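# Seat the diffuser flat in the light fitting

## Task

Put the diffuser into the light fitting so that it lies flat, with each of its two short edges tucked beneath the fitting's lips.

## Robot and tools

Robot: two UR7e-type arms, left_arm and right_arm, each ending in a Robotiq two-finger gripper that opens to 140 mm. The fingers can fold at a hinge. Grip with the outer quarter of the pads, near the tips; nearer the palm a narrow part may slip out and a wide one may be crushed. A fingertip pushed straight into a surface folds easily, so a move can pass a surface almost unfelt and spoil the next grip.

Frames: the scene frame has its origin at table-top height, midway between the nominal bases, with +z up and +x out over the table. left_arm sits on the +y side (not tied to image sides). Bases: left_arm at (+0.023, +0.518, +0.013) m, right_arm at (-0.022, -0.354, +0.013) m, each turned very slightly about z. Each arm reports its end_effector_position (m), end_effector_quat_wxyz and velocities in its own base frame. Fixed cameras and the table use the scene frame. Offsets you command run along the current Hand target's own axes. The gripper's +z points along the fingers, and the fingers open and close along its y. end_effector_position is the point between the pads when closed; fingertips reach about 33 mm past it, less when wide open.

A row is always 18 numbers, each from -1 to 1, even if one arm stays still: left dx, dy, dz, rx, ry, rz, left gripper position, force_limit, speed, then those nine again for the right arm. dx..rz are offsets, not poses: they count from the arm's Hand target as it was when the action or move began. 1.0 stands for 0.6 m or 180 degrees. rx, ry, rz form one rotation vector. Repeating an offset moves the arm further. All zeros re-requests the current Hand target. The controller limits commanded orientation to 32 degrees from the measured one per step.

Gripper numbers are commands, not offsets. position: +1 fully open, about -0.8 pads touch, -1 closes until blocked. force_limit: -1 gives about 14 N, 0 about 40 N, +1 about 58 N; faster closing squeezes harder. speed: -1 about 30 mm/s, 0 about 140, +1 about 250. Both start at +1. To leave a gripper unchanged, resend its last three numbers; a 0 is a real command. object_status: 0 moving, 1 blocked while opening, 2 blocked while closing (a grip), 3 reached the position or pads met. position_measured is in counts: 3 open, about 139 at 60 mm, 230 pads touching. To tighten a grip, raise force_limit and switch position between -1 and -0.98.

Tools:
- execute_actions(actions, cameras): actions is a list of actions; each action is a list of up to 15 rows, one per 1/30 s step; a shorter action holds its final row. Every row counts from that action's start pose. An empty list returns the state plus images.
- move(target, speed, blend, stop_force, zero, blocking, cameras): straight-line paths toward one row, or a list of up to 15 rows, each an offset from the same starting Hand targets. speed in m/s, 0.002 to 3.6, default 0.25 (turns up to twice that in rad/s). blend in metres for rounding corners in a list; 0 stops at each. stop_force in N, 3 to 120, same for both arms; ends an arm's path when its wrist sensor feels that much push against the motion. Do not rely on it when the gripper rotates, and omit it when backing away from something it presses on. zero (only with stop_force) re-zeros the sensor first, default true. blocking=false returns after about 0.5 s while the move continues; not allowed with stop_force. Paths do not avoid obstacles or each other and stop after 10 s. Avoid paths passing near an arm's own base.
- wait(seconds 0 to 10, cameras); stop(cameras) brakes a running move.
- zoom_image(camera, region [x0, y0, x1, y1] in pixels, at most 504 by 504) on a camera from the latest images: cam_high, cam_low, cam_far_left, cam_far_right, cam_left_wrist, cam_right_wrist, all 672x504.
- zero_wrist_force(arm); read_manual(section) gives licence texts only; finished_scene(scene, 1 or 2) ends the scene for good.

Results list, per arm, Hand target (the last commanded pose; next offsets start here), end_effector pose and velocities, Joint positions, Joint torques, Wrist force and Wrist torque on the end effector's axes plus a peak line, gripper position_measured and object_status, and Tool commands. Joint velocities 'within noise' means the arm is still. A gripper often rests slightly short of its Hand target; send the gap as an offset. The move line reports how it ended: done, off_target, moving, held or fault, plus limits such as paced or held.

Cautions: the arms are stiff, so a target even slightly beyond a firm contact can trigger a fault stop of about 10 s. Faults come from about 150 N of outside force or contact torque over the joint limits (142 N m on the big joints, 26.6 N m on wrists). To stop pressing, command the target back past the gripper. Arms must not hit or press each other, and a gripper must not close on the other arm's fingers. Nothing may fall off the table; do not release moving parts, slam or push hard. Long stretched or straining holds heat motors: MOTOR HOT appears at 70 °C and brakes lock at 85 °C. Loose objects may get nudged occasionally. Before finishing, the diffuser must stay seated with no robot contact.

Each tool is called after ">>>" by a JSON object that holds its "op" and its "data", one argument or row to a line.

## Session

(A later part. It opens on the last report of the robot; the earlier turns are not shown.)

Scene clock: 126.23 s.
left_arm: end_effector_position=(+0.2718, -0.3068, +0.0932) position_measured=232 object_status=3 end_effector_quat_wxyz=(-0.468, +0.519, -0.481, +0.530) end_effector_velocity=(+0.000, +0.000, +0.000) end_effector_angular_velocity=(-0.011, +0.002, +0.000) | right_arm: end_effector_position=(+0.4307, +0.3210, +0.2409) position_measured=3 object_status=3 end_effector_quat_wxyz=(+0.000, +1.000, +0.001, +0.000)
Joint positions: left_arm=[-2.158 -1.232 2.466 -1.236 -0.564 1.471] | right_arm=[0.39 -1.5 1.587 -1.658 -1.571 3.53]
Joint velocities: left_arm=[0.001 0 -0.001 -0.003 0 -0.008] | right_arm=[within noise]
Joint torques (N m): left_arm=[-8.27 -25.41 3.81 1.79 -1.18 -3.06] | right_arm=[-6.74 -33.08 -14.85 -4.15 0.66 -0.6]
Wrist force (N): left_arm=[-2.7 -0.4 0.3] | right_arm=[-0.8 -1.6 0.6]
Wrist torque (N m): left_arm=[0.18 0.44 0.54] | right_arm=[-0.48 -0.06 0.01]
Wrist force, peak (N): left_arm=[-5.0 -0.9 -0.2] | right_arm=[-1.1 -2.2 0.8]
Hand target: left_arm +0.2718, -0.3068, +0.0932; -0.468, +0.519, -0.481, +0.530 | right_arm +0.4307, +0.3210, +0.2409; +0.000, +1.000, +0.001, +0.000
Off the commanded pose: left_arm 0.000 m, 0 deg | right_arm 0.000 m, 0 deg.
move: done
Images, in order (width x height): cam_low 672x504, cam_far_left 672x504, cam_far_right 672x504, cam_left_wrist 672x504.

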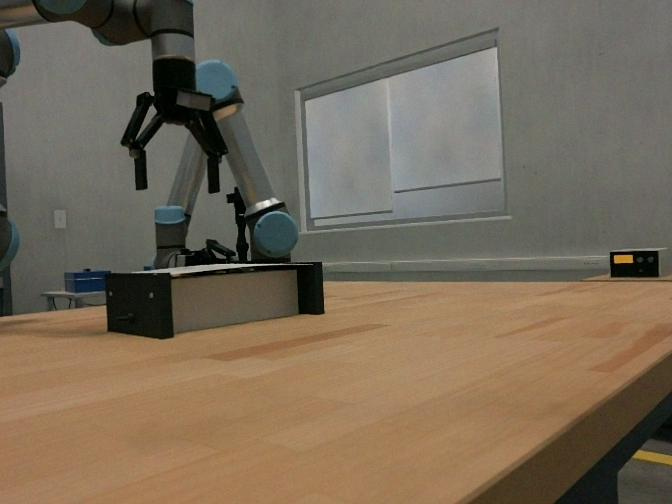

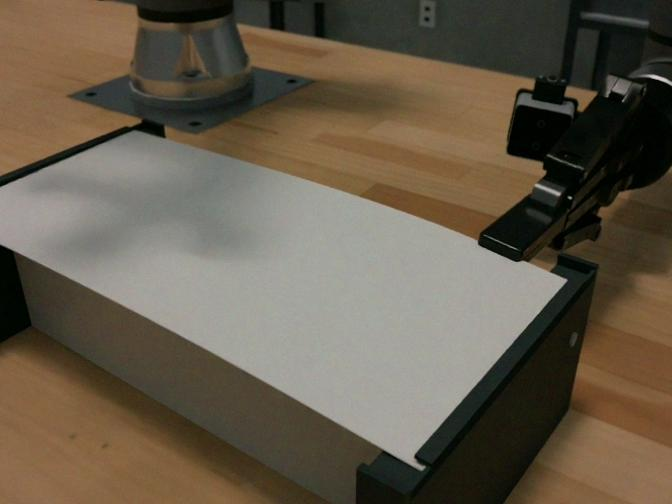

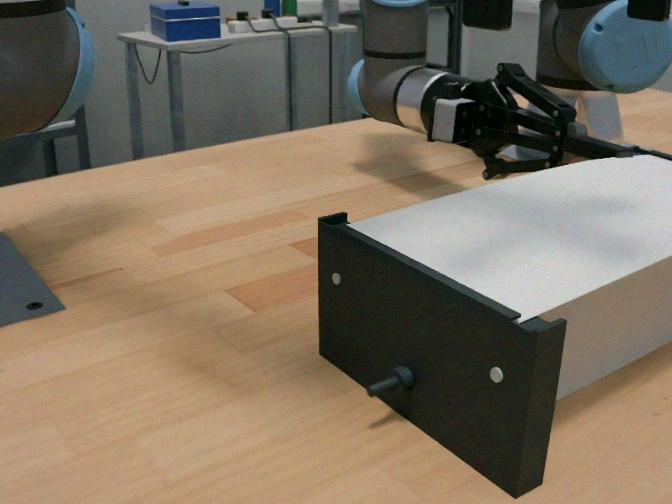

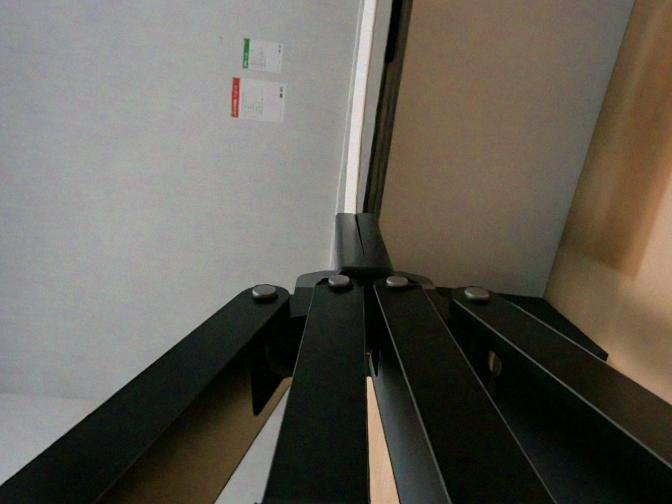

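>>> {"op": "move", "data": {
  "target": [-0.00128, 0.00607, 0, 0, 0, 0.0318, -1, 1, -1, 0, 0, 0, 0, 0, 0, 1, 1, 1],
  "speed": 0.05,
  "cameras": ["cam_far_left", "cam_far_right", "cam_left_wrist", "cam_low"]
}}

>>> {"op": "zoom_image", "data": {
  "camera": "cam_far_left",
  "region": [520, 240, 620, 340]
}}

>>> {"op": "zoom_image", "data": {
  "camera": "cam_far_left",
  "region": [370, 390, 480, 500]
}}

>>> {"op": "zoom_image", "data": {
  "camera": "cam_far_right",
  "region": [310, 190, 450, 310]
}}

Scene clock: 128.37 s.
left_arm: end_effector_position=(+0.2718, -0.3064, +0.0895) position_measured=232 object_status=3 end_effector_quat_wxyz=(+0.494, -0.494, +0.506, -0.506) end_effector_velocity=(+0.000, +0.000, +0.000) end_effector_angular_velocity=(-0.008, +0.000, -0.001) | right_arm: end_effector_position=(+0.4307, +0.3210, +0.2409) position_measured=3 object_status=3 end_effector_quat_wxyz=(+0.000, +1.000, +0.001, +0.000)
Joint positions: left_arm=[-2.159 -1.219 2.468 -1.251 -0.565 1.571] | right_arm=[0.39 -1.5 1.587 -1.658 -1.571 3.53]
Joint velocities: left_arm=[-0.001 0 0 0 0 -0.007] | right_arm=[within noise]
Joint torques (N m): left_arm=[-8.81 -26.73 4.21 1.84 -1.82 -2.42] | right_arm=[-5.99 -32.46 -13.93 -4.22 0.72 -0.51]
Wrist force (N): left_arm=[-1.0 0.2 0.3] | right_arm=[-0.6 -2.0 0.6]
Wrist torque (N m): left_arm=[0.22 0.49 0.41] | right_arm=[-0.56 -0.09 0.01]
Wrist force, peak (N): left_arm=[-3.4 -0.6 0.1] | right_arm=[-1.2 -2.1 0.7]
Hand target: left_arm +0.2718, -0.3064, +0.0895; +0.494, -0.494, +0.506, -0.506 | right_arm +0.4307, +0.3210, +0.2409; +0.000, +1.000, +0.001, +0.000
Off the commanded pose: left_arm 0.000 m, 0 deg | right_arm 0.000 m, 0 deg.
move: done
Images, in order (width x height): cam_low 672x504, cam_far_left 672x504, cam_far_right 672x504, cam_left_wrist 672x504.

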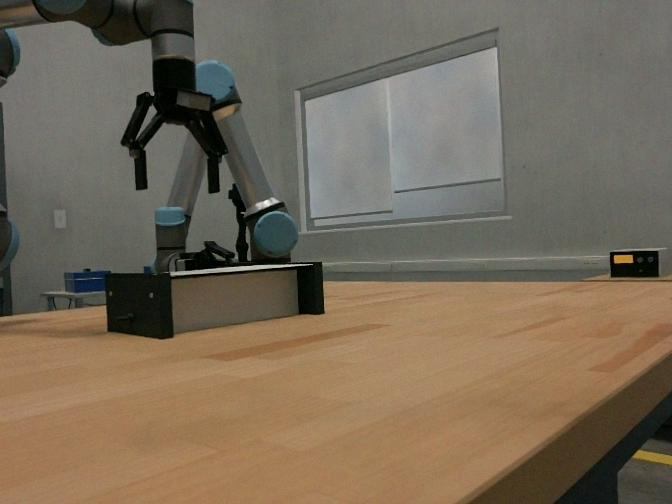

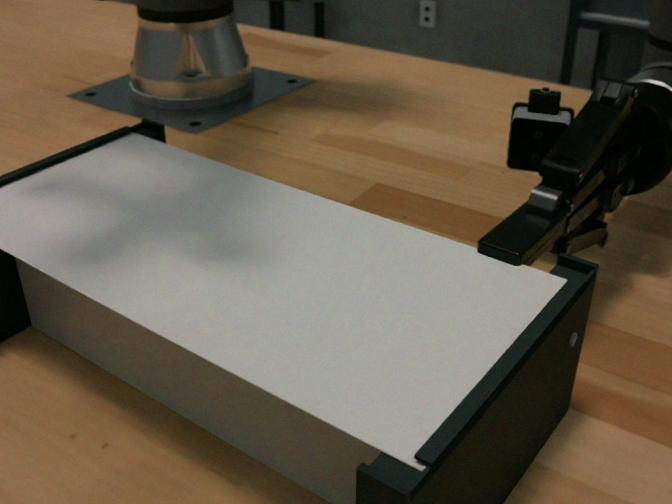

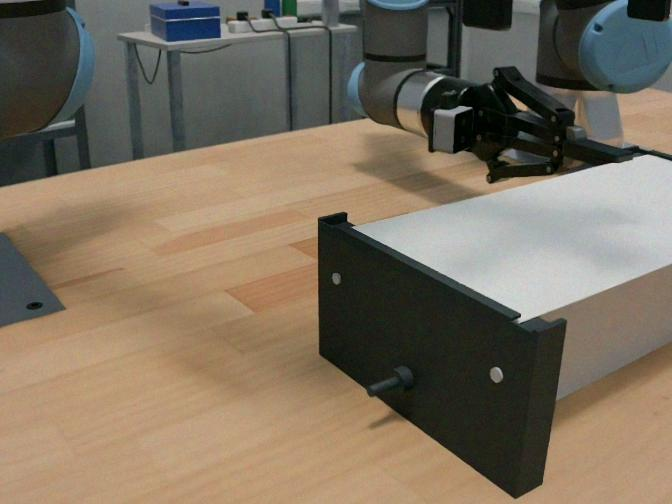

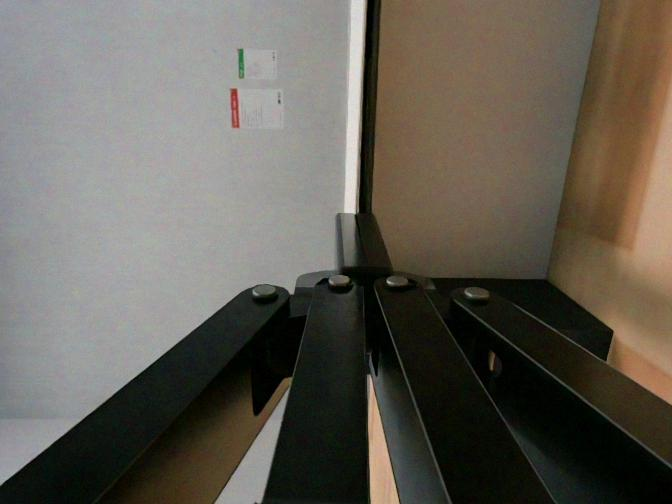

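Scaled by 5.040 from the camera's 672x504 image, which has a finer 960x720 frame.

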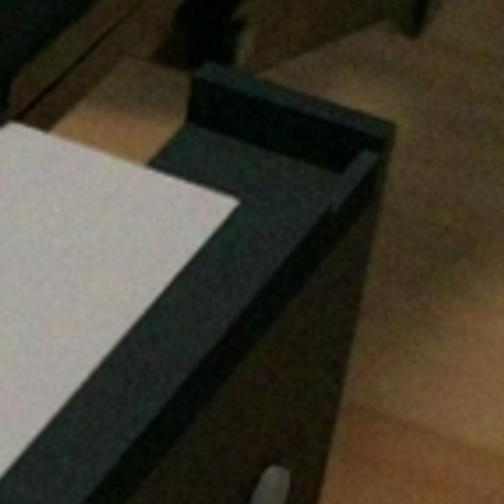

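Scaled by 4.582 from the camera's 672x504 image, which has a finer 960x720 frame.

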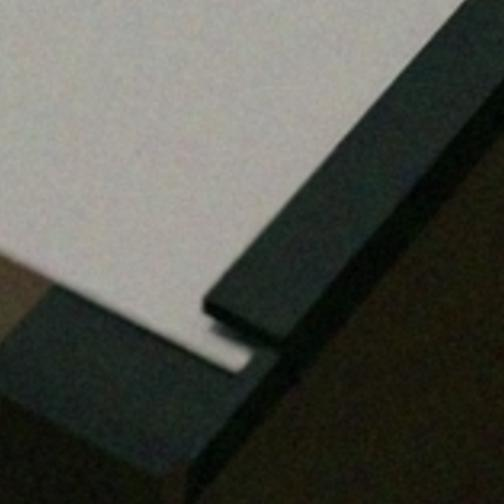

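Scaled by 3.600 from the camera's 672x504 image, which has a finer 960x720 frame.

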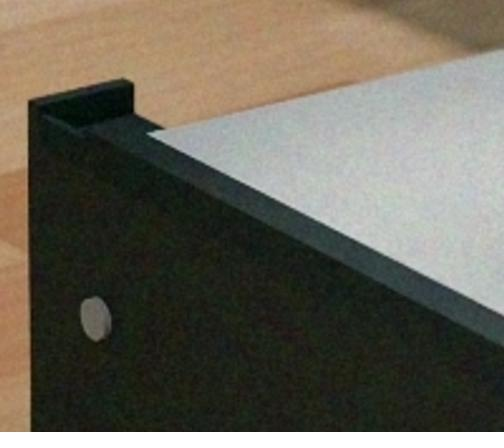

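>>> {"op": "move", "data": {
  "target": [
    [0, 0, 0, 0, 0, 0, -0.3, 1, -1, 0, 0, 0, 0, 0, 0, 1, 1, 1],
    [0, 0, -0.2, 0, 0, 0, -0.3, 1, -1, 0, 0, 0, 0, 0, 0, 1, 1, 1]
  ],
  "speed": 0.12,
  "cameras": ["cam_far_left", "cam_far_right", "cam_left_wrist", "cam_right_wrist", "cam_low"]
}}

>>> {"op": "zoom_image", "data": {
  "camera": "cam_far_left",
  "region": [520, 240, 620, 340]
}}

>>> {"op": "zoom_image", "data": {
  "camera": "cam_far_left",
  "region": [370, 390, 480, 500]
}}

>>> {"op": "zoom_image", "data": {
  "camera": "cam_far_right",
  "region": [310, 190, 450, 310]
}}

>>> {"op": "zoom_image", "data": {
  "camera": "cam_far_right",
  "region": [440, 260, 580, 380]
}}

>>> {"op": "zoom_image", "data": {
  "camera": "cam_low",
  "region": [90, 240, 340, 345]
}}

Scene clock: 132.60 s.
left_arm: end_effector_position=(+0.1518, -0.3036, +0.0896) position_measured=167 object_status=3 end_effector_quat_wxyz=(+0.494, -0.494, +0.506, -0.506) | right_arm: end_effector_position=(+0.4307, +0.3210, +0.2409) position_measured=3 object_status=3 end_effector_quat_wxyz=(+0.000, +1.000, +0.001, +0.000)
Joint positions: left_arm=[-2.472 -1.173 2.368 -1.196 -0.877 1.571] | right_arm=[0.39 -1.5 1.587 -1.658 -1.571 3.53]
Joint torques (N m): left_arm=[1.48 -31.86 5.43 0.43 0.59 -2.34] | right_arm=[-6.69 -32.4 -14.71 -4.38 0.74 -0.39]
Wrist force (N): left_arm=[-0.7 -0.8 1.2] | right_arm=[-1.2 -1.7 0.6]
Wrist torque (N m): left_arm=[0.21 0.47 0.48] | right_arm=[-0.51 0.01 0.01]
Wrist force, peak (N): left_arm=[-1.3 -0.6 3.2] | right_arm=[-1.3 -1.9 1.0]
Hand target: left_arm +0.1518, -0.3036, +0.0896; +0.494, -0.494, +0.506, -0.506 | right_arm +0.4307, +0.3210, +0.2409; +0.000, +1.000, +0.001, +0.000
Off the commanded pose: left_arm 0.000 m, 0 deg | right_arm 0.000 m, 0 deg.
move: done
Images, in order (width x height): cam_low 672x504, cam_far_left 672x504, cam_far_right 672x504, cam_left_wrist 672x504, cam_right_wrist 672x504.

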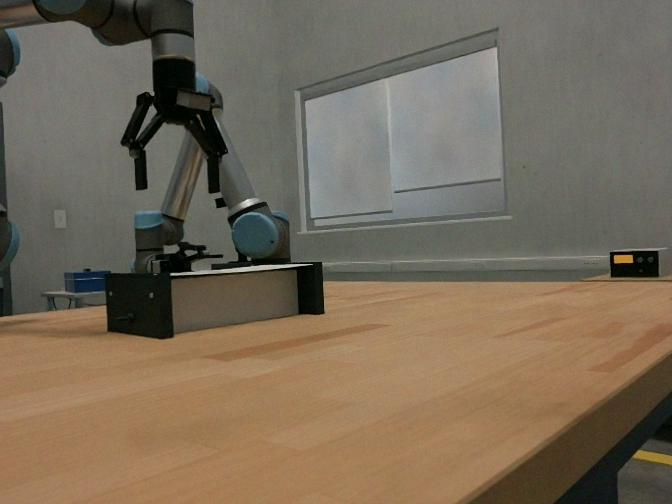

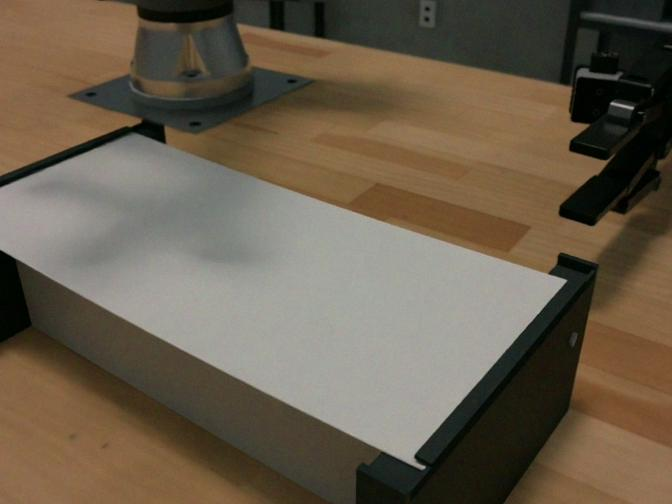

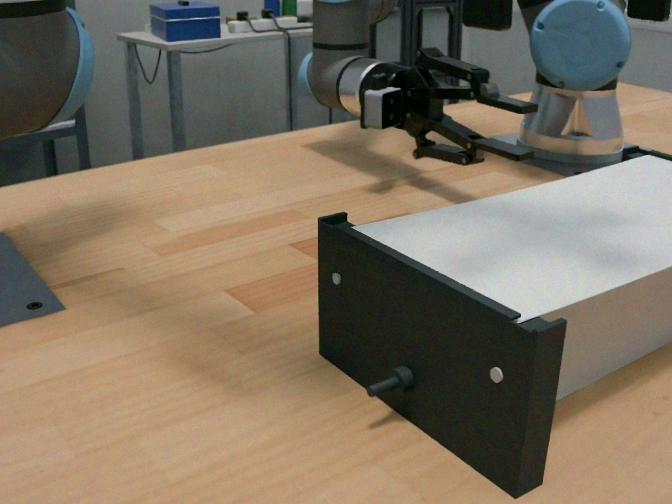

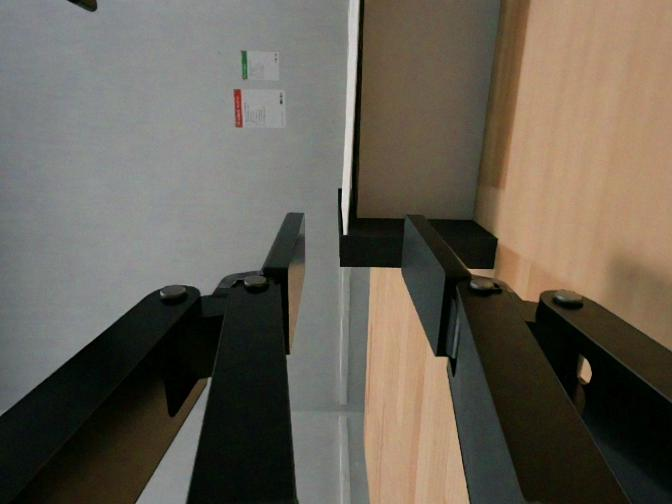

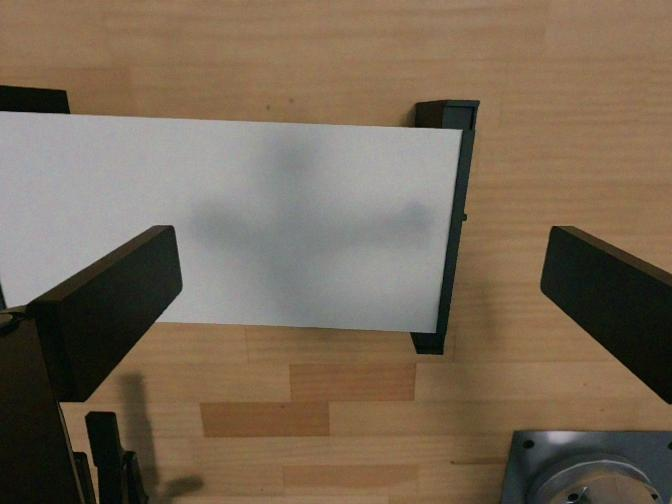

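Scaled by 5.040 from the camera's 672x504 image, which has a finer 960x720 frame.

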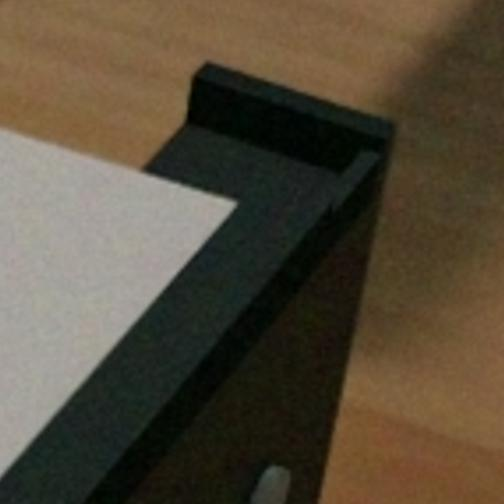

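Scaled by 4.582 from the camera's 672x504 image, which has a finer 960x720 frame.

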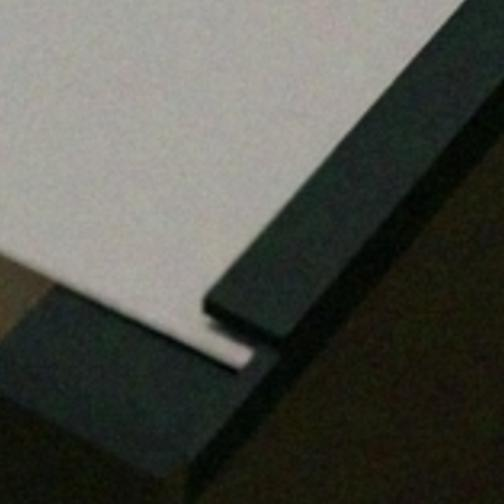

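Scaled by 3.600 from the camera's 672x504 image, which has a finer 960x720 frame.

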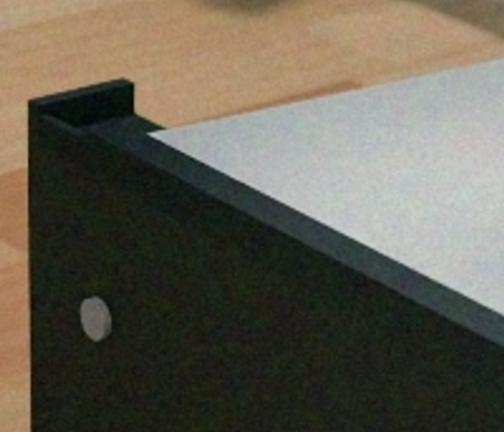

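Scaled by 3.600 from the camera's 672x504 image, which has a finer 960x720 frame.

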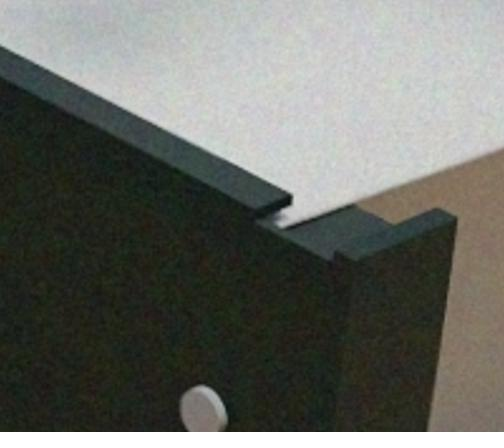

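Scaled by 2.016 from the camera's 672x504 image, which has a finer 960x720 frame.

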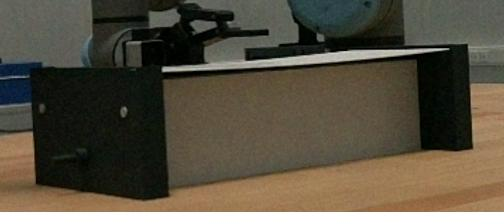

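>>> {"op": "finished_scene", "data": {
  "scene": 1
}}

The scene is finished: the task was done.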